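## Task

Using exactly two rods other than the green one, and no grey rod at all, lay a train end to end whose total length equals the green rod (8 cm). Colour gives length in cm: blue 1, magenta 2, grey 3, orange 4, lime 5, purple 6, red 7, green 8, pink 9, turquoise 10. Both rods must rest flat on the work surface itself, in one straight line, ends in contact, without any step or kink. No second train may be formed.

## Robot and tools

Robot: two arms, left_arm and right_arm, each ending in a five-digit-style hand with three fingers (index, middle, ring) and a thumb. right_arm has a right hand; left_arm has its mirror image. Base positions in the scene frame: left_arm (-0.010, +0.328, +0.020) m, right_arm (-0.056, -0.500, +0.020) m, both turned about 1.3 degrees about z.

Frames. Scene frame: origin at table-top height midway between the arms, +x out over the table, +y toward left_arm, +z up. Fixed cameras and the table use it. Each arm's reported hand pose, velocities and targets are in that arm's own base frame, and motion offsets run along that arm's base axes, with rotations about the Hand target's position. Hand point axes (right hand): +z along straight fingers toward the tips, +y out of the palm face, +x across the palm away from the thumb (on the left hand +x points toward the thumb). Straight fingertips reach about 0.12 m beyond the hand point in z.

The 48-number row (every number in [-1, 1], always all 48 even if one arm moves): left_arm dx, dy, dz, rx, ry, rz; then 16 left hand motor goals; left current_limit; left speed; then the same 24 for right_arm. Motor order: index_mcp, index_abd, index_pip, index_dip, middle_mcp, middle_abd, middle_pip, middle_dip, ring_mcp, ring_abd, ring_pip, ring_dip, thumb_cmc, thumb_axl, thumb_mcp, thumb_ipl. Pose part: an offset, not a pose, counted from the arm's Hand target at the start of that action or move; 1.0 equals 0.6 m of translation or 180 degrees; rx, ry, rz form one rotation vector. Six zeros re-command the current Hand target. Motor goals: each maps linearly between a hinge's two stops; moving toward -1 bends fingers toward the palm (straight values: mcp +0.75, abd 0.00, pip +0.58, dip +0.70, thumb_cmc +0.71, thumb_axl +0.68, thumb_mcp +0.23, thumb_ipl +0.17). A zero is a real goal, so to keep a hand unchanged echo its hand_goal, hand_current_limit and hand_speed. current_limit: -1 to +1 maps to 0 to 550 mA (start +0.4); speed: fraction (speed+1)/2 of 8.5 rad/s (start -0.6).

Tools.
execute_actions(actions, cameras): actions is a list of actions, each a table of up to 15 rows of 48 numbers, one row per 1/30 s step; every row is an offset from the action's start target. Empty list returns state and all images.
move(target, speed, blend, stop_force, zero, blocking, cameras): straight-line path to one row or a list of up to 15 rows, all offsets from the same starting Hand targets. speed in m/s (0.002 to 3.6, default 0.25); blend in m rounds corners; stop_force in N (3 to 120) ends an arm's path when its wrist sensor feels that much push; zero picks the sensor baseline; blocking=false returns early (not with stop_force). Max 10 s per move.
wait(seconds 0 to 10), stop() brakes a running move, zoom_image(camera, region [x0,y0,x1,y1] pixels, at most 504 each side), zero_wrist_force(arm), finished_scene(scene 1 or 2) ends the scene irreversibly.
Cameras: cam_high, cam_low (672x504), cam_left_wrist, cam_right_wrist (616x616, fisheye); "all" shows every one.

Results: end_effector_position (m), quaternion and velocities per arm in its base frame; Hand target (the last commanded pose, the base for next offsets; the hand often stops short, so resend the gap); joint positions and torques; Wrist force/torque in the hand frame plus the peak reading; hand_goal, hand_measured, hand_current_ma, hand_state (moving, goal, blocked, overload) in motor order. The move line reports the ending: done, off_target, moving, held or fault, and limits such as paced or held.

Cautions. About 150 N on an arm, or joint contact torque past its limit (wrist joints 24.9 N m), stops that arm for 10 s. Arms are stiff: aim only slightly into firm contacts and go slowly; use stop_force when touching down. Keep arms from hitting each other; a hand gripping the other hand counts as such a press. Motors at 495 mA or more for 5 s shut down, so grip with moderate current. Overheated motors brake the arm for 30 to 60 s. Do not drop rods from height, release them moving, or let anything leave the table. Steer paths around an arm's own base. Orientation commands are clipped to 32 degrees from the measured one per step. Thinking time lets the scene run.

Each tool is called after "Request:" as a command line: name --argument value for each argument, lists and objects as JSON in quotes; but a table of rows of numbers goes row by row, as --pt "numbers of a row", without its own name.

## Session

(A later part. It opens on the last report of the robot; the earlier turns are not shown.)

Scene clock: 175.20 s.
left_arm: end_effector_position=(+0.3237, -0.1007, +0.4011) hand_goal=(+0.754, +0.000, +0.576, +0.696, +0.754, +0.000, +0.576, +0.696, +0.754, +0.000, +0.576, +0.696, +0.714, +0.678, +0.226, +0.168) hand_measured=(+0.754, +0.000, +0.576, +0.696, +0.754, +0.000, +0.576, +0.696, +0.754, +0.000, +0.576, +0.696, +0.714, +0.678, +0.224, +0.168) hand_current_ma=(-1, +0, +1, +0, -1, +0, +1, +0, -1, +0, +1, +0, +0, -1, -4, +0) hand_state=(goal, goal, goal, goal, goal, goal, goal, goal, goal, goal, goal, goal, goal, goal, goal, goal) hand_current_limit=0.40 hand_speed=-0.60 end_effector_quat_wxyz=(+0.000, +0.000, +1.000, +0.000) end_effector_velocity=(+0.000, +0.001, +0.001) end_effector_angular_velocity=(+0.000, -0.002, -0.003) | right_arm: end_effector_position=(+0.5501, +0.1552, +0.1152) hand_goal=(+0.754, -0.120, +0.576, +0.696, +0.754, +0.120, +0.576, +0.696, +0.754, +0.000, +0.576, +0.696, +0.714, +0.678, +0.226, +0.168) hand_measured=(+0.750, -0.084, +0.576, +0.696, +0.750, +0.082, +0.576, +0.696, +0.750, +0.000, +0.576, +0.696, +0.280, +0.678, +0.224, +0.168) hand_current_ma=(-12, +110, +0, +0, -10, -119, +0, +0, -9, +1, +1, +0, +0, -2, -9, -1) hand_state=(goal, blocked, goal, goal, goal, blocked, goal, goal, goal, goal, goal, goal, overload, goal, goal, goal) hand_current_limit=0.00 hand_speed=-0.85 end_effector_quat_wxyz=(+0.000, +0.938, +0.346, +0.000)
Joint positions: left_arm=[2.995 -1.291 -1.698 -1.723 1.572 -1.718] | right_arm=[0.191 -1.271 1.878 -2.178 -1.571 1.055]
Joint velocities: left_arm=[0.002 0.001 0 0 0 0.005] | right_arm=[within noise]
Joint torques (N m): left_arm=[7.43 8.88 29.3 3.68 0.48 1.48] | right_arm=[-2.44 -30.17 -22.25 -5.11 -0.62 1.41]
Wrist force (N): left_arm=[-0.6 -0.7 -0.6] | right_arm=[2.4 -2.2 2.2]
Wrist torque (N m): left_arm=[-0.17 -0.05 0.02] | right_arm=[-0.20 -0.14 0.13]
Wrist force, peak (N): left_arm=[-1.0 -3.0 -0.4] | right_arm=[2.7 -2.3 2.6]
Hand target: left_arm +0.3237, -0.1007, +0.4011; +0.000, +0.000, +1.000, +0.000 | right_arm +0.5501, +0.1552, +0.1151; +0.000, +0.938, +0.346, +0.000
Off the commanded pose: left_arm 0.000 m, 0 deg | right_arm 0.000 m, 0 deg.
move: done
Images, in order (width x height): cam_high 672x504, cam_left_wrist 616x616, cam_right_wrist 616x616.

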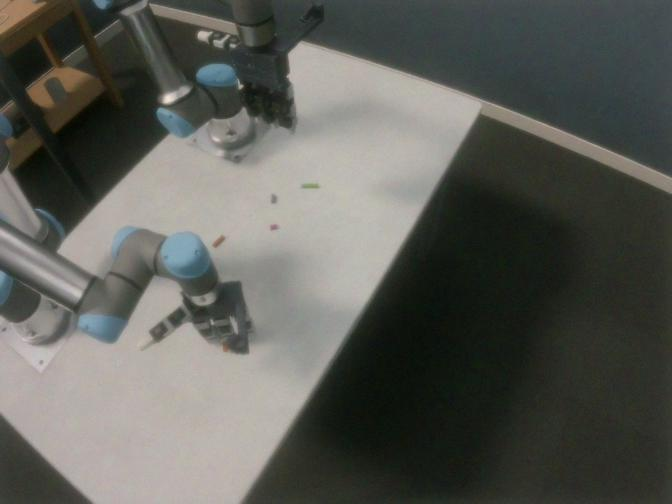

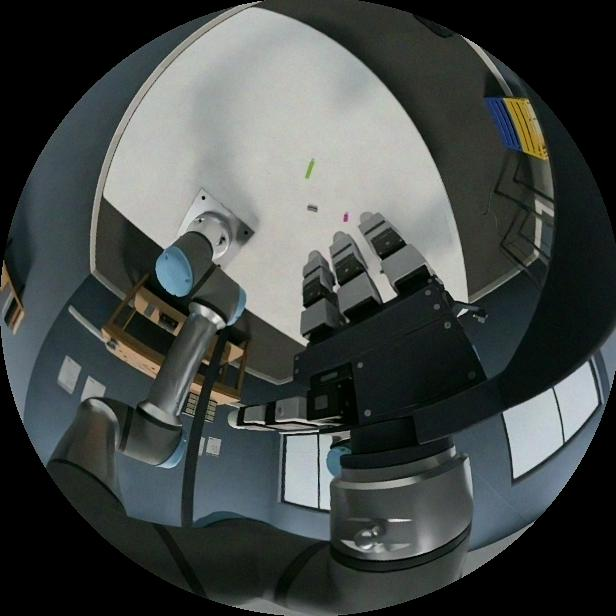

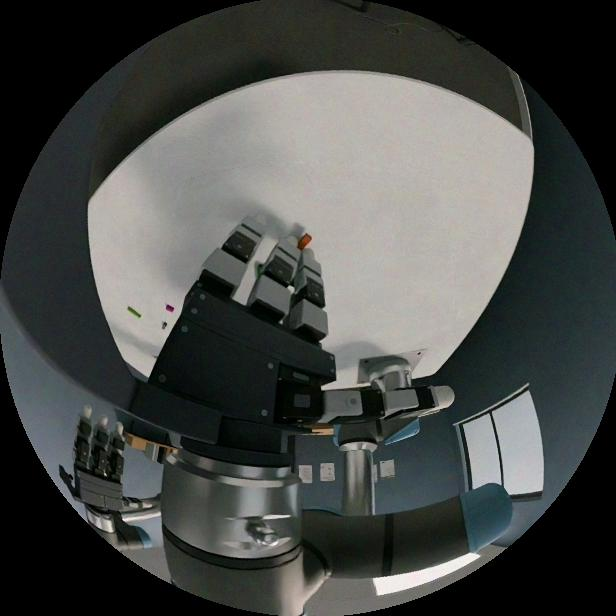

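Request:
move --pt "0 0 0 0 0 0 0.754 0 0.576 0.696 0.754 0 0.576 0.696 0.754 0 0.576 0.696 0.714 0.678 0.226 0.168 0.4 -0.6 0 0 0.0333 0 0 0 0.754 -0.16 0.576 0.696 0.754 0.16 0.576 0.696 0.754 0 0.576 0.696 0.714 0.678 0.226 0.168 0.0 -0.85" --pt "0 0 0 0 0 0 0.754 0 0.576 0.696 0.754 0 0.576 0.696 0.754 0 0.576 0.696 0.714 0.678 0.226 0.168 0.4 -0.6 -0.467 0.2437 0.0333 0 0 -0.285 0.754 -0.16 0.576 0.696 0.754 0.16 0.576 0.696 0.754 0 0.576 0.696 0.714 0.678 0.226 0.168 0.0 -0.85" --speed 0.2 --blend '[0.01, 0]' --cameras '["all"]'

Request:
zoom_image --camera "cam_right_wrist" --region '[230, 170, 350, 290]'

Request:
zoom_image --camera "cam_high" --region '[120, 130, 320, 330]'

Scene clock: 182.63 s.
left_arm: end_effector_position=(+0.3237, -0.1007, +0.4011) hand_goal=(+0.754, +0.000, +0.576, +0.696, +0.754, +0.000, +0.576, +0.696, +0.754, +0.000, +0.576, +0.696, +0.714, +0.678, +0.226, +0.168) hand_measured=(+0.754, +0.000, +0.576, +0.696, +0.754, +0.000, +0.576, +0.696, +0.754, +0.000, +0.576, +0.696, +0.714, +0.678, +0.224, +0.168) hand_current_ma=(-1, +0, +1, +0, -1, +0, +1, +0, -1, +0, +1, +0, +0, -1, -4, +0) hand_state=(goal, goal, goal, goal, goal, goal, goal, goal, goal, goal, goal, goal, goal, goal, goal, goal) hand_current_limit=0.40 hand_speed=-0.60 end_effector_quat_wxyz=(+0.000, +0.000, +1.000, +0.000) | right_arm: end_effector_position=(+0.2699, +0.3014, +0.1351) hand_goal=(+0.754, -0.160, +0.576, +0.696, +0.754, +0.160, +0.576, +0.696, +0.754, +0.000, +0.576, +0.696, +0.714, +0.678, +0.226, +0.168) hand_measured=(+0.750, -0.084, +0.576, +0.696, +0.750, +0.084, +0.576, +0.696, +0.750, +0.000, +0.576, +0.696, +0.280, +0.678, +0.222, +0.168) hand_current_ma=(-12, +259, +0, +0, -10, -261, +0, +0, -9, +1, +1, +0, +0, -2, -10, -1) hand_state=(goal, blocked, goal, goal, goal, blocked, goal, goal, goal, goal, goal, goal, overload, goal, goal, goal) hand_current_limit=0.00 hand_speed=-0.85 end_effector_quat_wxyz=(+0.000, +0.996, -0.094, +0.000)
Joint positions: left_arm=[2.995 -1.29 -1.698 -1.723 1.572 -1.718] | right_arm=[0.615 -1.46 2.056 -2.167 -1.571 2.374]
Joint torques (N m): left_arm=[9.55 20.1 29.64 0.82 0.88 1.45] | right_arm=[-8.13 -12.53 -34.72 -3.3 -2.32 1.03]
Wrist force (N): left_arm=[-1.0 -0.9 -0.6] | right_arm=[2.4 -2.4 2.5]
Wrist torque (N m): left_arm=[-0.20 0.00 -0.01] | right_arm=[-0.23 -0.11 0.13]
Wrist force, peak (N): left_arm=[-1.6 -0.9 -0.4] | right_arm=[2.5 -2.1 4.3]
Hand target: left_arm +0.3237, -0.1007, +0.4011; +0.000, +0.000, +1.000, +0.000 | right_arm +0.2699, +0.3014, +0.1351; +0.000, +0.996, -0.094, +0.000
Off the commanded pose: left_arm 0.000 m, 0 deg | right_arm 0.000 m, 0 deg.
move: done

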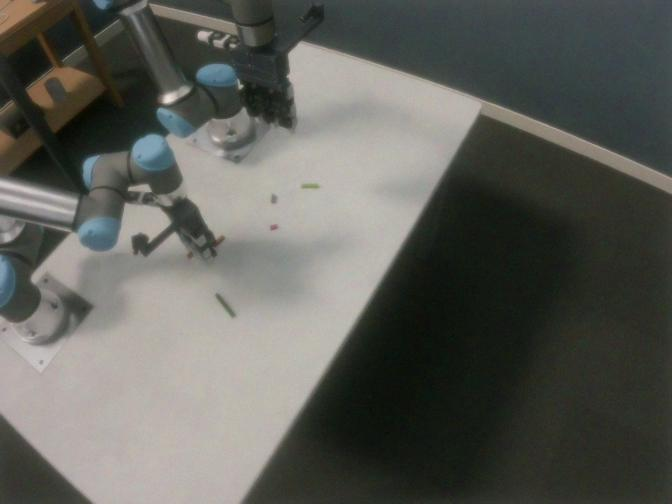

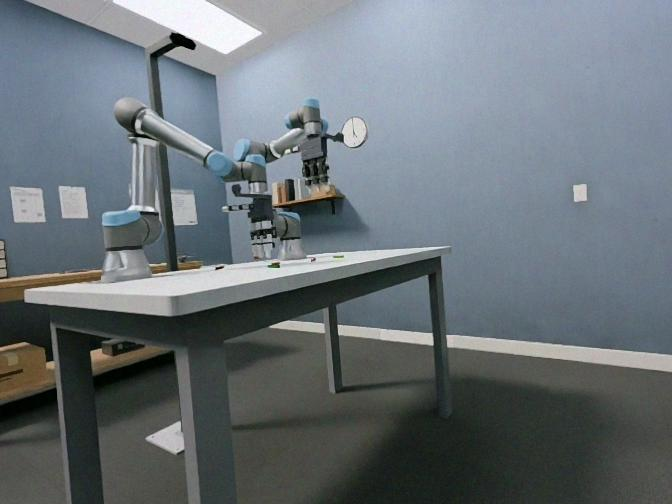

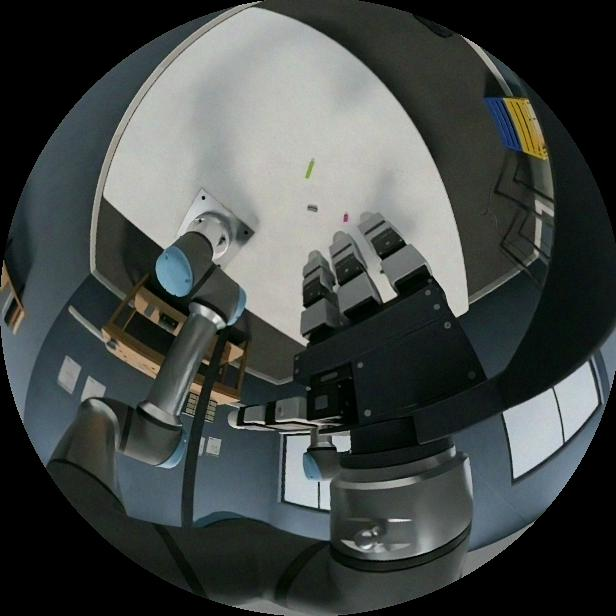

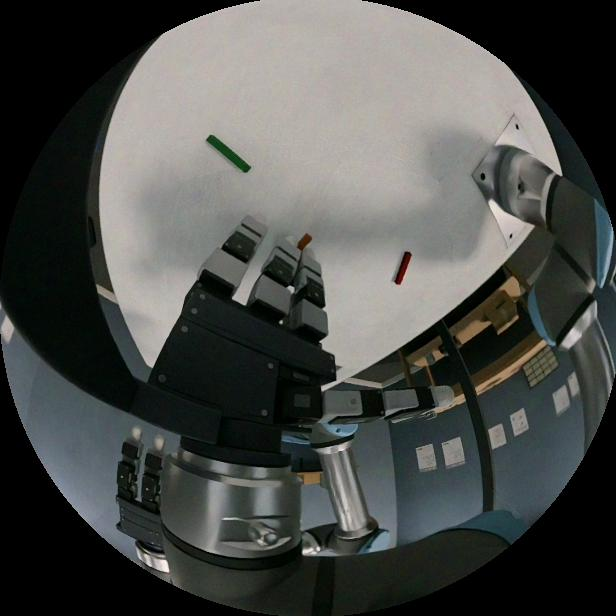

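Scaled by 4.200 from the camera's 616x616 image, which has a finer 880x880 frame.

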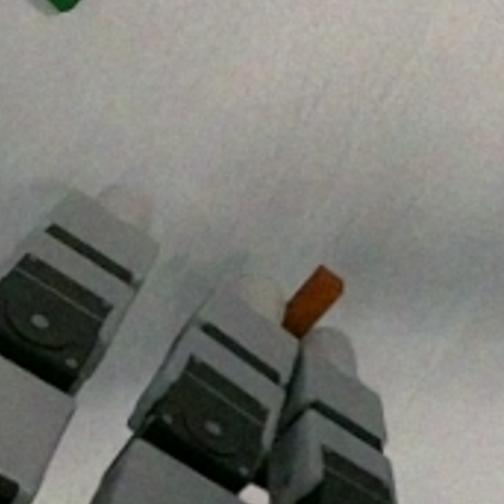

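Scaled by 2.520 from the camera's 672x504 image, which has a finer 960x720 frame.

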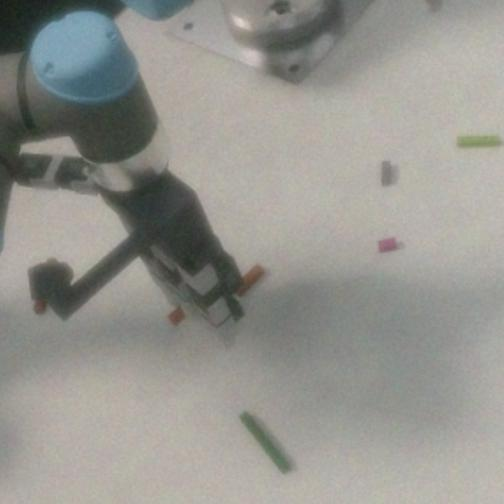

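Request:
zoom_image --camera "cam_high" --region '[180, 210, 260, 290]'

Scaled by 6.300 from the camera's 672x504 image, which has a finer 960x720 frame.

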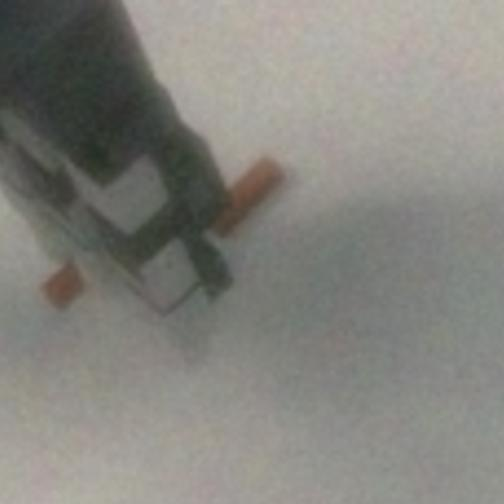

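Request:
move --target '[0.0605, -0.2322, -0.3852, 0, 0, 0, 0.754, 0, 0.576, 0.696, 0.754, 0, 0.576, 0.696, 0.754, 0, 0.576, 0.696, 0.714, 0.678, 0.226, 0.168, 0.4, -0.6, 0, 0, 0, 0, 0, 0, 0.754, -0.16, 0.576, 0.696, 0.754, 0.16, 0.576, 0.696, 0.754, 0, 0.576, 0.696, 0.714, 0.678, 0.226, 0.168, 0.0, -0.85]' --speed 0.2 --cameras '["cam_left_wrist", "cam_high"]'

Request:
zoom_image --camera "cam_left_wrist" --region '[180, 180, 300, 300]'

Scene clock: 196.40 s.
left_arm: end_effector_position=(+0.3599, -0.2400, +0.1700) hand_goal=(+0.754, +0.000, +0.576, +0.696, +0.754, +0.000, +0.576, +0.696, +0.754, +0.000, +0.576, +0.696, +0.714, +0.678, +0.226, +0.168) hand_measured=(+0.754, +0.000, +0.576, +0.696, +0.754, +0.000, +0.576, +0.696, +0.754, +0.000, +0.576, +0.696, +0.714, +0.678, +0.224, +0.168) hand_current_ma=(-1, +0, +1, +0, -1, +0, +1, +0, -1, +0, +1, +0, +0, -1, -5, +0) hand_state=(goal, goal, goal, goal, goal, goal, goal, goal, goal, goal, goal, goal, goal, goal, goal, goal) hand_current_limit=0.40 hand_speed=-0.60 end_effector_quat_wxyz=(+0.000, +0.000, +1.000, +0.000) | right_arm: end_effector_position=(+0.2699, +0.3014, +0.1351) hand_goal=(+0.754, -0.160, +0.576, +0.696, +0.754, +0.160, +0.576, +0.696, +0.754, +0.000, +0.576, +0.696, +0.714, +0.678, +0.226, +0.168) hand_measured=(+0.750, -0.084, +0.576, +0.696, +0.750, +0.084, +0.576, +0.696, +0.750, +0.000, +0.576, +0.696, +0.280, +0.678, +0.222, +0.168) hand_current_ma=(-12, +259, +0, +0, -10, -261, +0, +0, -9, +1, +1, +0, +0, -2, -10, -1) hand_state=(goal, blocked, goal, goal, goal, blocked, goal, goal, goal, goal, goal, goal, overload, goal, goal, goal) hand_current_limit=0.00 hand_speed=-0.85 end_effector_quat_wxyz=(+0.000, +0.996, -0.094, +0.000)
Joint positions: left_arm=[2.706 -1.663 -1.973 -1.076 1.572 -2.007] | right_arm=[0.615 -1.46 2.056 -2.167 -1.571 2.374]
Joint torques (N m): left_arm=[7.08 16.22 25.33 3.72 0.57 0.47] | right_arm=[-11.67 -12.77 -35.63 0.33 -2.51 1.32]
Wrist force (N): left_arm=[-0.7 -0.6 -0.7] | right_arm=[2.5 -2.4 2.4]
Wrist torque (N m): left_arm=[-0.12 -0.05 -0.06] | right_arm=[-0.23 -0.13 0.13]
Wrist force, peak (N): left_arm=[-0.5 0.3 -2.2] | right_arm=[2.6 -2.7 2.6]
Hand target: left_arm +0.3600, -0.2400, +0.1700; +0.000, +0.000, +1.000, +0.000 | right_arm +0.2699, +0.3014, +0.1351; +0.000, +0.996, -0.094, +0.000
Off the commanded pose: left_arm 0.000 m, 0 deg | right_arm 0.000 m, 0 deg.
move: done
Images, in order (width x height): cam_high 672x504, cam_left_wrist 616x616.

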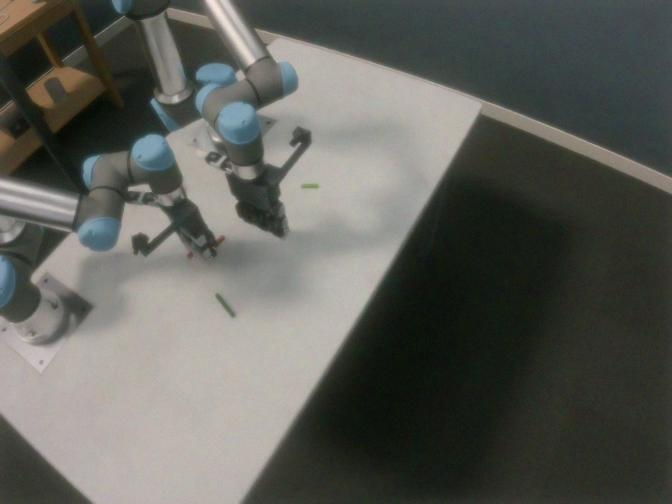

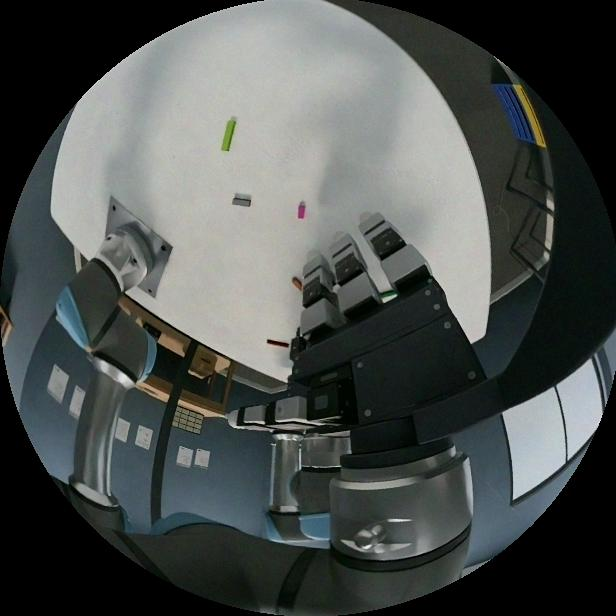

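Scaled by 4.200 from the camera's 616x616 image, which has a finer 880x880 frame.

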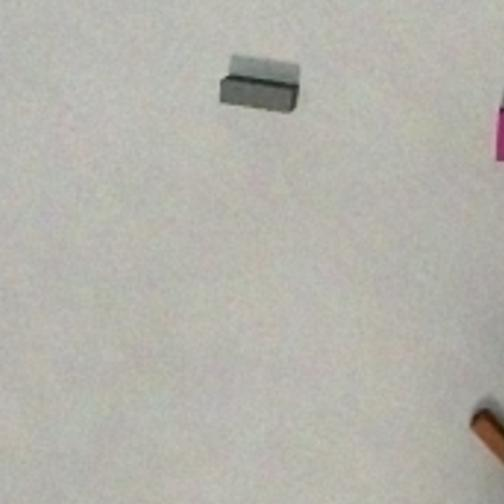

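Request:
move --target '[-0.02, 0.0, 0, 0, 0, 0.14, 0.754, 0, 0.576, 0.696, 0.754, 0, 0.576, 0.696, 0.754, 0, 0.576, 0.696, 0.714, 0.678, 0.226, 0.168, 0.4, -0.6, 0, 0, 0, 0, 0, 0, 0.754, -0.16, 0.576, 0.696, 0.754, 0.16, 0.576, 0.696, 0.754, 0, 0.576, 0.696, 0.714, 0.678, 0.226, 0.168, 0.0, -0.85]' --speed 0.2 --cameras '["cam_left_wrist"]'

Request:
zoom_image --camera "cam_left_wrist" --region '[210, 200, 330, 320]'

Scene clock: 200.50 s.
left_arm: end_effector_position=(+0.3481, -0.2399, +0.1699) hand_goal=(+0.754, +0.000, +0.576, +0.696, +0.754, +0.000, +0.576, +0.696, +0.754, +0.000, +0.576, +0.696, +0.714, +0.678, +0.226, +0.168) hand_measured=(+0.754, +0.000, +0.576, +0.696, +0.754, +0.000, +0.576, +0.696, +0.754, +0.000, +0.576, +0.696, +0.714, +0.678, +0.224, +0.168) hand_current_ma=(-1, +0, +1, +0, -1, +0, +1, +0, -1, +0, +1, +0, +0, -1, -5, +0) hand_state=(goal, goal, goal, goal, goal, goal, goal, goal, goal, goal, goal, goal, goal, goal, goal, goal) hand_current_limit=0.40 hand_speed=-0.60 end_effector_quat_wxyz=(+0.000, -0.219, +0.976, +0.000) | right_arm: end_effector_position=(+0.2699, +0.3014, +0.1351) hand_goal=(+0.754, -0.160, +0.576, +0.696, +0.754, +0.160, +0.576, +0.696, +0.754, +0.000, +0.576, +0.696, +0.714, +0.678, +0.226, +0.168) hand_measured=(+0.750, -0.084, +0.576, +0.696, +0.750, +0.084, +0.576, +0.696, +0.750, +0.000, +0.576, +0.696, +0.280, +0.678, +0.222, +0.168) hand_current_ma=(-12, +259, +0, +0, -10, -261, +0, +0, -9, +1, +1, +0, +0, -2, -10, -1) hand_state=(goal, blocked, goal, goal, goal, blocked, goal, goal, goal, goal, goal, goal, overload, goal, goal, goal) hand_current_limit=0.00 hand_speed=-0.85 end_effector_quat_wxyz=(+0.000, +0.996, -0.094, +0.000)
Joint positions: left_arm=[2.758 -1.678 -1.957 -1.078 1.572 -2.395] | right_arm=[0.615 -1.46 2.056 -2.167 -1.571 2.374]
Joint torques (N m): left_arm=[-10.69 34.32 12.95 0.64 1.43 -1.29] | right_arm=[-11.69 -12.61 -35.05 0.12 -2.33 1.59]
Wrist force (N): left_arm=[-0.6 -0.7 -0.8] | right_arm=[2.4 -2.3 2.7]
Wrist torque (N m): left_arm=[-0.08 -0.06 -0.07] | right_arm=[-0.24 -0.12 0.12]
Wrist force, peak (N): left_arm=[-0.9 -0.5 -1.1] | right_arm=[2.7 -2.6 2.7]
Hand target: left_arm +0.3480, -0.2400, +0.1700; +0.000, -0.219, +0.976, +0.000 | right_arm +0.2699, +0.3014, +0.1351; +0.000, +0.996, -0.094, +0.000
Off the commanded pose: left_arm 0.000 m, 0 deg | right_arm 0.000 m, 0 deg.
move: done
Images, in order (width x height): cam_left_wrist 616x616.

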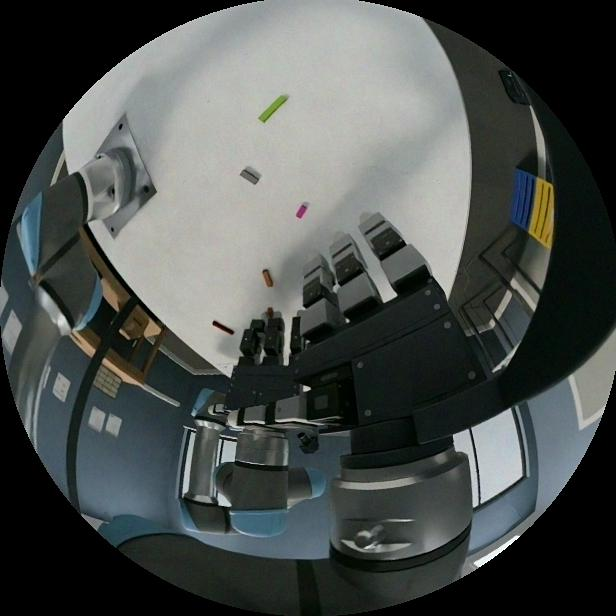

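Scaled by 4.200 from the camera's 616x616 image, which has a finer 880x880 frame.

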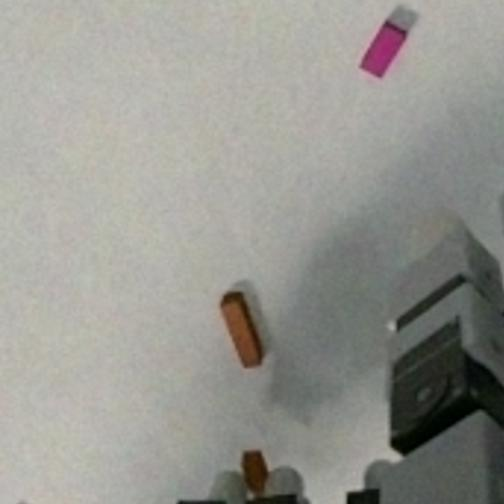

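Request:
zoom_image --camera "cam_left_wrist" --region '[250, 260, 290, 300]'

Request:
zoom_image --camera "cam_left_wrist" --region '[250, 290, 290, 330]'

Scaled by 12.600 from the camera's 616x616 image, which has a finer 880x880 frame.

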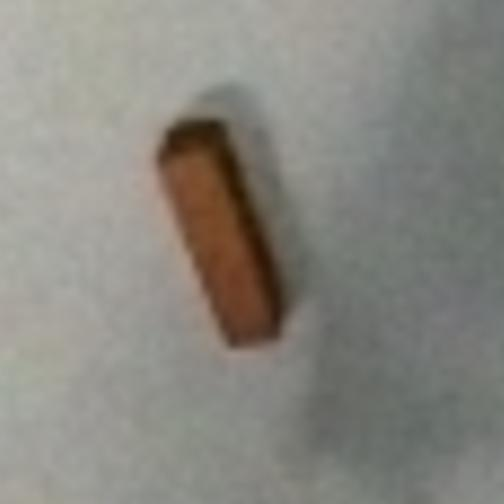

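Scaled by 12.600 from the camera's 616x616 image, which has a finer 880x880 frame.

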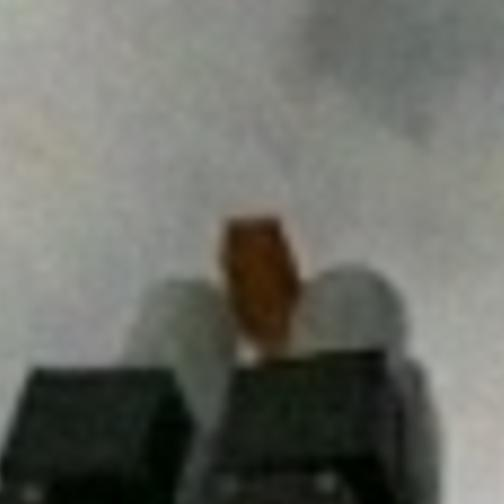

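Request:
move --pt "0 0 0 0 0 0 0.754 0 0.576 0.696 0.754 0 0.576 0.696 0.754 0 0.576 0.696 0.714 0.678 0.226 0.168 0.4 -0.6 0.024 0.0558 0 0 0 0 0.754 -0.16 0.576 0.696 0.754 0.16 0.576 0.696 0.754 0 0.576 0.696 0.714 0.678 0.226 0.168 0.0 -0.85" --pt "0 0 0 0 0 0 0.754 0 0.576 0.696 0.754 0 0.576 0.696 0.754 0 0.576 0.696 0.714 0.678 0.226 0.168 0.4 -0.6 0.024 0.0558 -0.0467 0 0 0 0.754 -0.16 0.576 0.696 0.754 0.16 0.576 0.696 0.754 0 0.576 0.696 0.714 0.678 0.226 0.168 0.0 -0.85" --speed 0.1 --cameras '["cam_left_wrist", "cam_high"]'

Request:
zoom_image --camera "cam_left_wrist" --region '[245, 265, 305, 325]'

Request:
zoom_image --camera "cam_high" --region '[180, 210, 260, 290]'

Scene clock: 215.30 s.
left_arm: end_effector_position=(+0.3480, -0.2400, +0.1700) hand_goal=(+0.754, +0.000, +0.576, +0.696, +0.754, +0.000, +0.576, +0.696, +0.754, +0.000, +0.576, +0.696, +0.714, +0.678, +0.226, +0.168) hand_measured=(+0.754, +0.000, +0.576, +0.696, +0.754, +0.000, +0.576, +0.696, +0.754, +0.000, +0.576, +0.696, +0.714, +0.678, +0.224, +0.168) hand_current_ma=(-1, +0, +1, +0, -1, +0, +1, +0, -1, +0, +1, +0, +0, -1, -5, +0) hand_state=(goal, goal, goal, goal, goal, goal, goal, goal, goal, goal, goal, goal, goal, goal, goal, goal) hand_current_limit=0.40 hand_speed=-0.60 end_effector_quat_wxyz=(+0.000, -0.219, +0.976, +0.000) | right_arm: end_effector_position=(+0.2800, +0.3250, +0.1351) hand_goal=(+0.754, -0.160, +0.576, +0.696, +0.754, +0.160, +0.576, +0.696, +0.754, +0.000, +0.576, +0.696, +0.714, +0.678, +0.226, +0.168) hand_measured=(+0.752, -0.084, +0.576, +0.696, +0.752, +0.084, +0.576, +0.696, +0.752, +0.000, +0.576, +0.696, +0.280, +0.678, +0.222, +0.168) hand_current_ma=(-7, +259, +0, +0, -5, -261, +0, +0, -5, +1, +0, +0, +0, -2, -10, -1) hand_state=(goal, blocked, goal, goal, goal, blocked, goal, goal, goal, goal, goal, goal, overload, goal, goal, goal) hand_current_limit=0.00 hand_speed=-0.85 end_effector_quat_wxyz=(+0.000, +0.996, -0.094, +0.000)
Joint positions: left_arm=[2.757 -1.677 -1.957 -1.078 1.572 -2.396] | right_arm=[0.642 -1.404 1.99 -2.157 -1.571 2.401]
Joint torques (N m): left_arm=[-10.62 36.2 13.39 3.74 1.41 -1.34] | right_arm=[2.59 -40.93 -8.12 -4.58 0.48 -0.21]
Wrist force (N): left_arm=[-0.5 -0.4 -0.9] | right_arm=[2.4 -2.5 2.5]
Wrist torque (N m): left_arm=[-0.03 -0.08 -0.06] | right_arm=[-0.24 -0.12 -0.06]
Wrist force, peak (N): left_arm=[-1.1 -0.6 -1.1] | right_arm=[3.2 -4.9 2.7]
Hand target: left_arm +0.3480, -0.2400, +0.1700; +0.000, -0.219, +0.976, +0.000 | right_arm +0.2800, +0.3250, +0.1351; +0.000, +0.996, -0.094, +0.000 (not the last commanded pose)
Off the commanded pose: left_arm 0.000 m, 0 deg | right_arm 0.030 m, 0 deg.
move: held (right_arm; a check stopped the path); path passed 0 of 2 targets; limits=held
pose unreachable (right arm): on one or more control steps of this call, first in action 0 (counted from 0), this arm could not follow its commanded pose, so it was not sent that pose on those steps. It may still have moved: this result reports where it is.
cause: moving toward the commanded pose would bring a part of the arm too close to another arm (a part of this arm just beyond joint 6 (wrist 3) and a part of the left arm just beyond its joint 6 (wrist 3), 11 mm apart when this arm was first held).
Images, in order (width x height): cam_high 672x504, cam_left_wrist 616x616.

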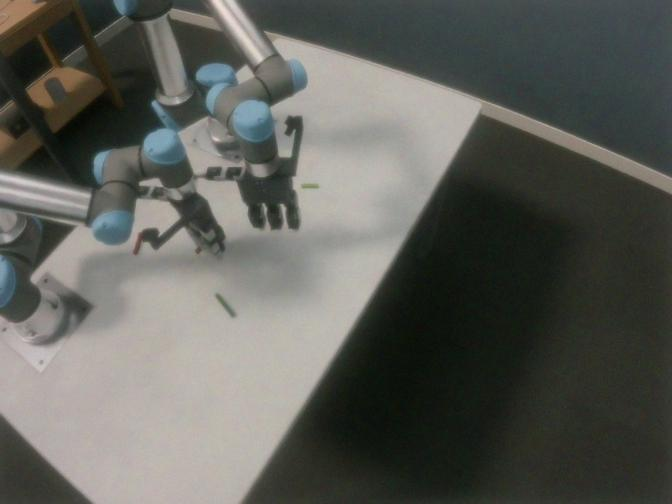

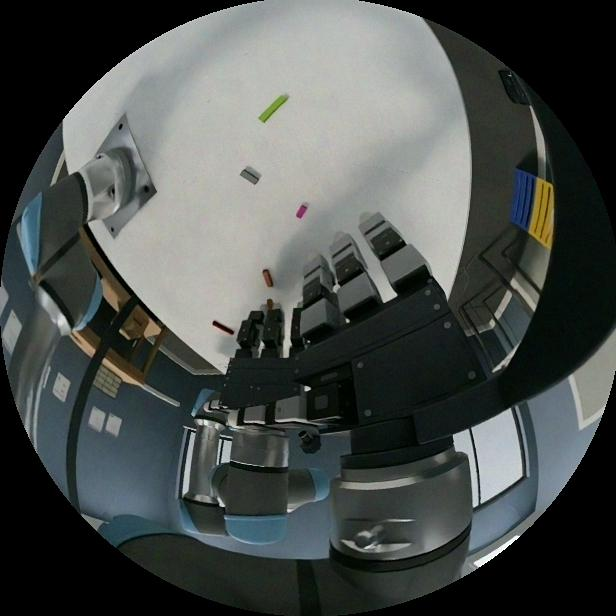

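Scaled by 8.400 from the camera's 616x616 image, which has a finer 880x880 frame.

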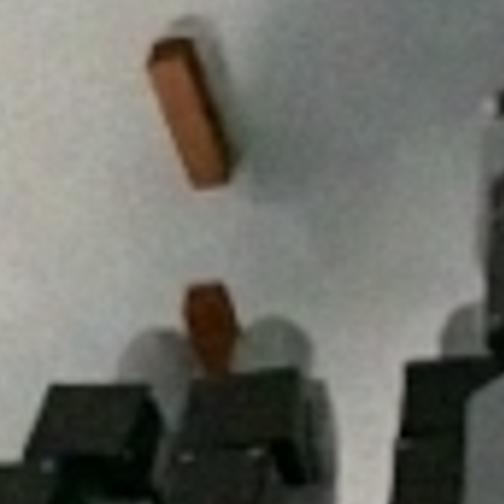

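Scaled by 6.300 from the camera's 672x504 image, which has a finer 960x720 frame.

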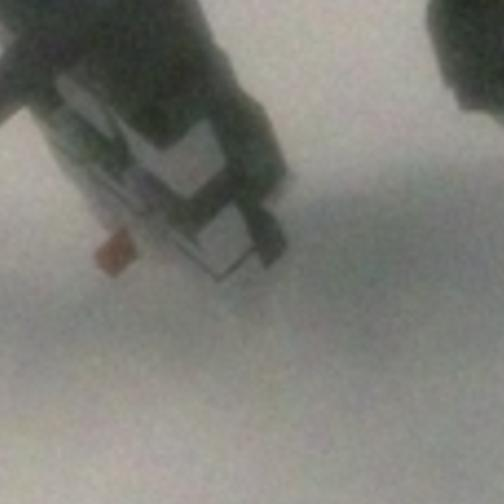

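Request:
move --target '[0.1333, 0.1, 0, 0, 0, 0, 0.754, 0, 0.576, 0.696, 0.754, 0, 0.576, 0.696, 0.754, 0, 0.576, 0.696, 0.714, 0.678, 0.226, 0.168, 0.4, -0.6, 0, 0, 0, 0, 0, 0, 0.754, -0.16, 0.576, 0.696, 0.754, 0.16, 0.576, 0.696, 0.754, 0, 0.576, 0.696, 0.714, 0.678, 0.226, 0.168, 0.0, -0.85]' --speed 0.2

Request:
move --pt "0 0 0 0 0 0 0.754 0 0.576 0.696 0.754 0 0.576 0.696 0.754 0 0.576 0.696 0.714 0.678 0.226 0.168 0.4 -0.6 0.0072 0.0165 0 0 0 0 0.754 -0.16 0.576 0.696 0.754 0.16 0.576 0.696 0.754 0 0.576 0.696 0.714 0.678 0.226 0.168 0.0 -0.85" --pt "0 0 0 0 0 0 0.754 0 0.576 0.696 0.754 0 0.576 0.696 0.754 0 0.576 0.696 0.714 0.678 0.226 0.168 0.4 -0.6 0.0072 0.0165 -0.0467 0 0 0 0.754 -0.16 0.576 0.696 0.754 0.16 0.576 0.696 0.754 0 0.576 0.696 0.714 0.678 0.226 0.168 0.0 -0.85" --speed 0.1 --cameras '["cam_left_wrist", "cam_high"]'

Request:
zoom_image --camera "cam_left_wrist" --region '[210, 230, 290, 310]'

Request:
zoom_image --camera "cam_high" --region '[180, 210, 260, 290]'

Scene clock: 221.00 s.
left_arm: end_effector_position=(+0.4279, -0.1800, +0.1699) hand_goal=(+0.754, +0.000, +0.576, +0.696, +0.754, +0.000, +0.576, +0.696, +0.754, +0.000, +0.576, +0.696, +0.714, +0.678, +0.226, +0.168) hand_measured=(+0.754, +0.000, +0.576, +0.696, +0.754, +0.000, +0.576, +0.696, +0.754, +0.000, +0.576, +0.696, +0.714, +0.678, +0.224, +0.168) hand_current_ma=(-1, +0, +1, +0, -1, +0, +1, +0, -1, +0, +1, +0, +0, -1, -5, +0) hand_state=(goal, goal, goal, goal, goal, goal, goal, goal, goal, goal, goal, goal, goal, goal, goal, goal) hand_current_limit=0.40 hand_speed=-0.60 end_effector_quat_wxyz=(+0.000, -0.219, +0.976, +0.001) | right_arm: end_effector_position=(+0.2800, +0.3250, +0.1351) hand_goal=(+0.754, -0.160, +0.576, +0.696, +0.754, +0.160, +0.576, +0.696, +0.754, +0.000, +0.576, +0.696, +0.714, +0.678, +0.226, +0.168) hand_measured=(+0.752, -0.084, +0.576, +0.696, +0.752, +0.084, +0.576, +0.696, +0.752, +0.000, +0.576, +0.696, +0.280, +0.678, +0.222, +0.168) hand_current_ma=(-7, +259, +0, +0, -5, -261, +0, +0, -5, +1, +0, +0, +0, -2, -10, -1) hand_state=(goal, blocked, goal, goal, goal, blocked, goal, goal, goal, goal, goal, goal, overload, goal, goal, goal) hand_current_limit=0.00 hand_speed=-0.85 end_effector_quat_wxyz=(+0.000, +0.996, -0.094, +0.000)
Joint positions: left_arm=[2.917 -1.76 -1.86 -1.093 1.572 -2.236] | right_arm=[0.642 -1.404 1.99 -2.157 -1.571 2.401]
Joint torques (N m): left_arm=[2.32 36.17 18.94 4.43 -1.78 0.84] | right_arm=[-12.4 -41.42 -7.01 -5.18 0.16 -0.56]
Wrist force (N): left_arm=[-1.2 -0.8 -1.0] | right_arm=[2.5 -2.5 2.6]
Wrist torque (N m): left_arm=[-0.10 0.02 0.00] | right_arm=[-0.25 -0.13 -0.06]
Wrist force, peak (N): left_arm=[-2.9 -0.3 -0.9] | right_arm=[2.6 -2.6 2.7]
Hand target: left_arm +0.4280, -0.1800, +0.1700; +0.000, -0.219, +0.976, +0.000 | right_arm +0.2800, +0.3250, +0.1351; +0.000, +0.996, -0.094, +0.000
Off the commanded pose: left_arm 0.000 m, 0 deg | right_arm 0.000 m, 0 deg.
move: done

Scene clock: 222.30 s.
left_arm: end_effector_position=(+0.4280, -0.1800, +0.1700) hand_goal=(+0.754, +0.000, +0.576, +0.696, +0.754, +0.000, +0.576, +0.696, +0.754, +0.000, +0.576, +0.696, +0.714, +0.678, +0.226, +0.168) hand_measured=(+0.754, +0.000, +0.576, +0.696, +0.754, +0.000, +0.576, +0.696, +0.754, +0.000, +0.576, +0.696, +0.714, +0.678, +0.224, +0.168) hand_current_ma=(-1, +0, +1, +0, -1, +0, +1, +0, -1, +0, +1, +0, +0, -1, -5, +0) hand_state=(goal, goal, goal, goal, goal, goal, goal, goal, goal, goal, goal, goal, goal, goal, goal, goal) hand_current_limit=0.40 hand_speed=-0.60 end_effector_quat_wxyz=(+0.000, -0.219, +0.976, +0.000) | right_arm: end_effector_position=(+0.2843, +0.3348, +0.1070) hand_goal=(+0.754, -0.160, +0.576, +0.696, +0.754, +0.160, +0.576, +0.696, +0.754, +0.000, +0.576, +0.696, +0.714, +0.678, +0.226, +0.168) hand_measured=(+0.752, -0.084, +0.576, +0.696, +0.752, +0.084, +0.576, +0.696, +0.752, +0.000, +0.576, +0.696, +0.280, +0.678, +0.222, +0.168) hand_current_ma=(-7, +259, +0, +0, -5, -261, +0, +0, -5, +1, +0, +0, +0, -2, -10, -1) hand_state=(goal, blocked, goal, goal, goal, blocked, goal, goal, goal, goal, goal, goal, overload, goal, goal, goal) hand_current_limit=0.00 hand_speed=-0.85 end_effector_quat_wxyz=(+0.000, +0.996, -0.094, +0.000)
Joint positions: left_arm=[2.917 -1.759 -1.86 -1.093 1.572 -2.236] | right_arm=[0.652 -1.339 1.996 -2.228 -1.571 2.412]
Joint torques (N m): left_arm=[6.15 39.9 25.7 4.48 -1.87 1.54] | right_arm=[-11.03 -42.73 -34.16 -1.32 1.28 -0.57]
Wrist force (N): left_arm=[-1.1 -0.7 -0.8] | right_arm=[2.6 -2.6 2.5]
Wrist torque (N m): left_arm=[-0.11 0.02 -0.01] | right_arm=[-0.28 -0.15 -0.05]
Wrist force, peak (N): left_arm=[-1.1 -0.8 -1.2] | right_arm=[2.6 -2.6 3.5]
Hand target: left_arm +0.4280, -0.1800, +0.1700; +0.000, -0.219, +0.976, +0.000 | right_arm +0.2843, +0.3349, +0.1071; +0.000, +0.996, -0.094, +0.000
Off the commanded pose: left_arm 0.000 m, 0 deg | right_arm 0.000 m, 0 deg.
move: done
Images, in order (width x height): cam_high 672x504, cam_left_wrist 616x616.

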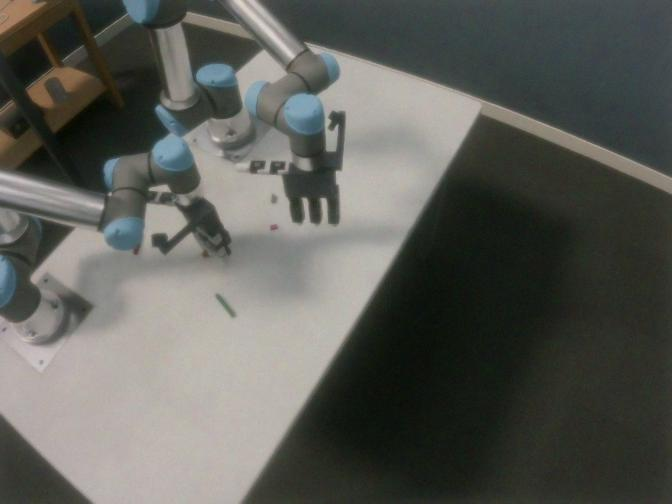

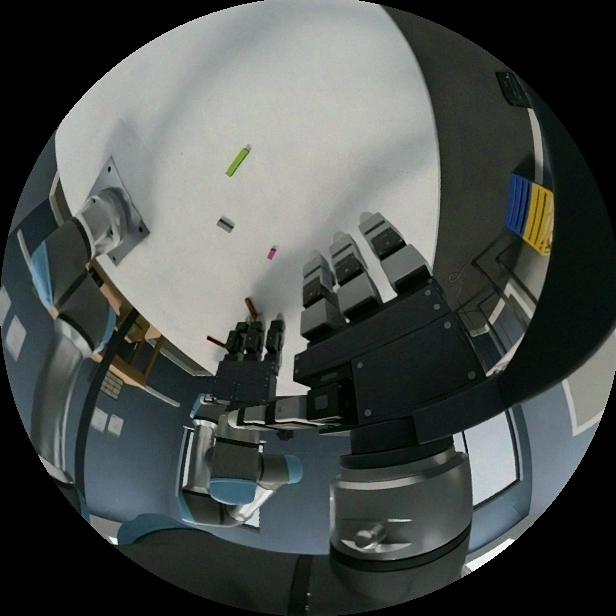

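Scaled by 6.300 from the camera's 616x616 image, which has a finer 880x880 frame.

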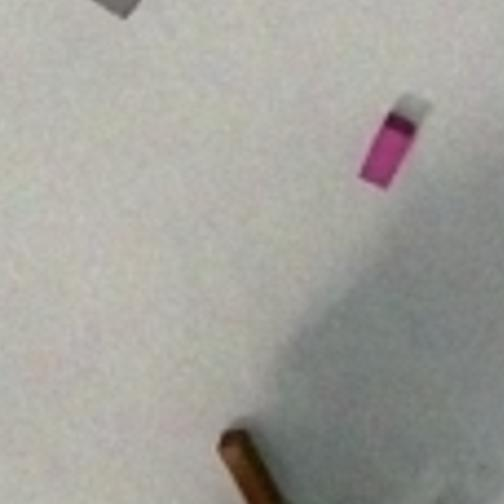

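Scaled by 6.300 from the camera's 672x504 image, which has a finer 960x720 frame.

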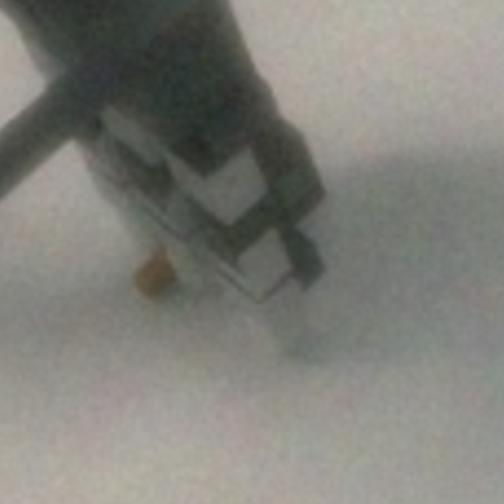

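Request:
zoom_image --camera "cam_left_wrist" --region '[230, 285, 280, 335]'

Scaled by 10.080 from the camera's 616x616 image, which has a finer 880x880 frame.

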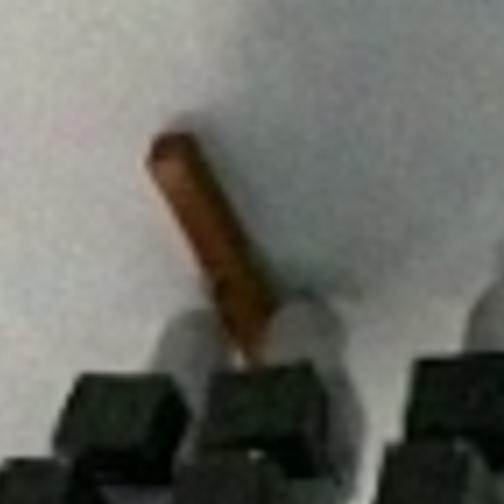

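Request:
move --target '[0, 0, 0, 0, 0, 0, 0.754, 0, 0.576, 0.696, 0.754, 0, 0.576, 0.696, 0.754, 0, 0.576, 0.696, 0.714, 0.678, 0.226, 0.168, 0.4, -0.6, 0, 0, -0.0062, 0, 0, 0, 0.754, -0.16, 0.576, 0.696, 0.754, 0.16, 0.576, 0.696, 0.754, 0, 0.576, 0.696, 0.714, 0.678, 0.226, 0.168, 0.0, -0.85]' --speed 0.02

Request:
move --target '[0, 0, 0, 0, 0, 0, 0.754, 0, 0.576, 0.696, 0.754, 0, 0.576, 0.696, 0.754, 0, 0.576, 0.696, 0.714, 0.678, 0.226, 0.168, 0.4, -0.6, 0, 0, 0, 0, 0, 0, 0.754, 0.04, 0.576, 0.696, 0.754, -0.04, 0.576, 0.696, 0.754, 0, 0.576, 0.696, 0.714, 0.678, 0.226, 0.168, 0.0, -0.85]' --speed 0.02 --cameras '["cam_left_wrist", "cam_high"]'

Request:
zoom_image --camera "cam_left_wrist" --region '[230, 285, 280, 335]'

Scene clock: 227.70 s.
left_arm: end_effector_position=(+0.4280, -0.1800, +0.1700) hand_goal=(+0.754, +0.000, +0.576, +0.696, +0.754, +0.000, +0.576, +0.696, +0.754, +0.000, +0.576, +0.696, +0.714, +0.678, +0.226, +0.168) hand_measured=(+0.754, +0.000, +0.576, +0.696, +0.754, +0.000, +0.576, +0.696, +0.754, +0.000, +0.576, +0.696, +0.714, +0.678, +0.224, +0.168) hand_current_ma=(-1, +0, +1, +0, -1, +0, +1, +0, -1, +0, +1, +0, +0, -1, -5, +0) hand_state=(goal, goal, goal, goal, goal, goal, goal, goal, goal, goal, goal, goal, goal, goal, goal, goal) hand_current_limit=0.40 hand_speed=-0.60 end_effector_quat_wxyz=(+0.000, -0.219, +0.976, +0.000) | right_arm: end_effector_position=(+0.2843, +0.3349, +0.1033) hand_goal=(+0.754, -0.160, +0.576, +0.696, +0.754, +0.160, +0.576, +0.696, +0.754, +0.000, +0.576, +0.696, +0.714, +0.678, +0.226, +0.168) hand_measured=(+0.752, -0.084, +0.576, +0.696, +0.752, +0.084, +0.576, +0.696, +0.752, +0.000, +0.576, +0.696, +0.280, +0.678, +0.222, +0.168) hand_current_ma=(-7, +259, +0, +0, -5, -261, +0, +0, -5, +1, +0, +0, +0, -2, -10, -1) hand_state=(goal, blocked, goal, goal, goal, blocked, goal, goal, goal, goal, goal, goal, overload, goal, goal, goal) hand_current_limit=0.00 hand_speed=-0.85 end_effector_quat_wxyz=(+0.000, +0.996, -0.094, +0.000)
Joint positions: left_arm=[2.917 -1.759 -1.86 -1.093 1.572 -2.236] | right_arm=[0.652 -1.333 2.001 -2.238 -1.571 2.412]
Joint torques (N m): left_arm=[6.33 39.93 26.16 4.34 -1.86 1.51] | right_arm=[-11.81 -25.36 -11.02 -3.25 1.24 0.8]
Wrist force (N): left_arm=[-1.2 -0.8 -0.8] | right_arm=[2.5 -2.6 2.6]
Wrist torque (N m): left_arm=[-0.11 0.03 -0.01] | right_arm=[-0.28 -0.14 -0.06]
Wrist force, peak (N): left_arm=[-1.2 -0.8 -1.2] | right_arm=[2.8 -2.8 2.4]
Hand target: left_arm +0.4280, -0.1800, +0.1700; +0.000, -0.219, +0.976, +0.000 | right_arm +0.2843, +0.3349, +0.1034; +0.000, +0.996, -0.094, +0.000
Off the commanded pose: left_arm 0.000 m, 0 deg | right_arm 0.000 m, 0 deg.
move: done

Scene clock: 228.30 s.
left_arm: end_effector_position=(+0.4280, -0.1800, +0.1700) hand_goal=(+0.754, +0.000, +0.576, +0.696, +0.754, +0.000, +0.576, +0.696, +0.754, +0.000, +0.576, +0.696, +0.714, +0.678, +0.226, +0.168) hand_measured=(+0.754, +0.000, +0.576, +0.696, +0.754, +0.000, +0.576, +0.696, +0.754, +0.000, +0.576, +0.696, +0.714, +0.678, +0.224, +0.168) hand_current_ma=(-1, +0, +1, +0, -1, +0, +1, +0, -1, +0, +1, +0, +0, -1, -5, +0) hand_state=(goal, goal, goal, goal, goal, goal, goal, goal, goal, goal, goal, goal, goal, goal, goal, goal) hand_current_limit=0.40 hand_speed=-0.60 end_effector_quat_wxyz=(+0.000, -0.219, +0.976, +0.000) | right_arm: end_effector_position=(+0.2843, +0.3348, +0.1033) hand_goal=(+0.754, +0.040, +0.576, +0.696, +0.754, -0.040, +0.576, +0.696, +0.754, +0.000, +0.576, +0.696, +0.714, +0.678, +0.226, +0.168) hand_measured=(+0.752, +0.036, +0.576, +0.696, +0.752, -0.036, +0.576, +0.696, +0.752, +0.000, +0.576, +0.696, +0.280, +0.678, +0.222, +0.168) hand_current_ma=(-7, -8, +0, +0, -5, +8, +0, +0, -5, +1, +0, +0, +0, -2, -10, -1) hand_state=(goal, goal, goal, goal, goal, goal, goal, goal, goal, goal, goal, goal, overload, goal, goal, goal) hand_current_limit=0.00 hand_speed=-0.85 end_effector_quat_wxyz=(+0.000, +0.996, -0.094, +0.000)
Joint positions: left_arm=[2.917 -1.759 -1.86 -1.093 1.572 -2.236] | right_arm=[0.652 -1.333 2.001 -2.238 -1.571 2.412]
Joint torques (N m): left_arm=[6.2 39.43 25.47 4.33 -1.88 1.43] | right_arm=[-10.02 -39.92 -23.92 0.38 1.28 0.68]
Wrist force (N): left_arm=[-0.8 -0.6 -1.1] | right_arm=[2.5 -2.5 2.6]
Wrist torque (N m): left_arm=[-0.07 -0.02 0.01] | right_arm=[-0.28 -0.14 -0.06]
Wrist force, peak (N): left_arm=[-1.1 -0.6 -1.2] | right_arm=[2.7 -2.6 2.5]
Hand target: left_arm +0.4280, -0.1800, +0.1700; +0.000, -0.219, +0.976, +0.000 | right_arm +0.2843, +0.3349, +0.1034; +0.000, +0.996, -0.094, +0.000
Off the commanded pose: left_arm 0.000 m, 0 deg | right_arm 0.000 m, 0 deg.
move: done
Images, in order (width x height): cam_high 672x504, cam_left_wrist 616x616.

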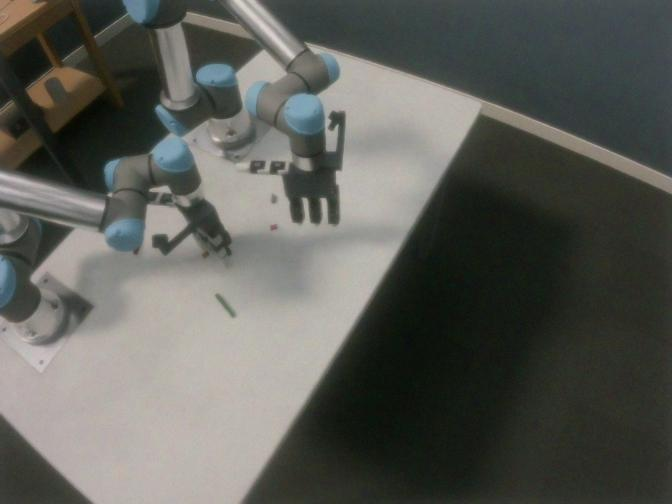

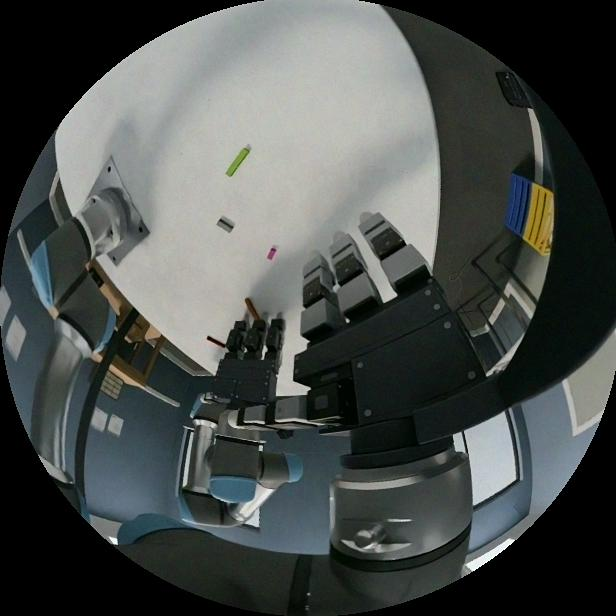

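Scaled by 10.080 from the camera's 616x616 image, which has a finer 880x880 frame.

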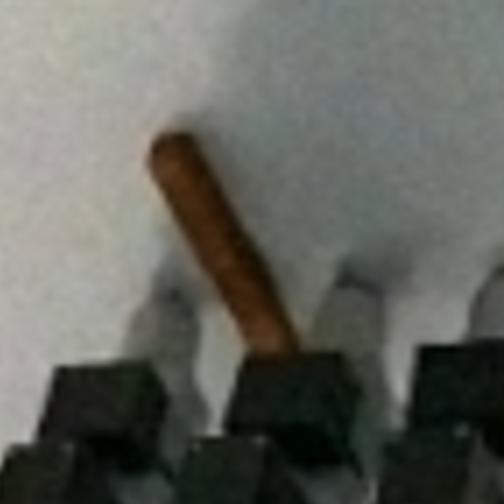

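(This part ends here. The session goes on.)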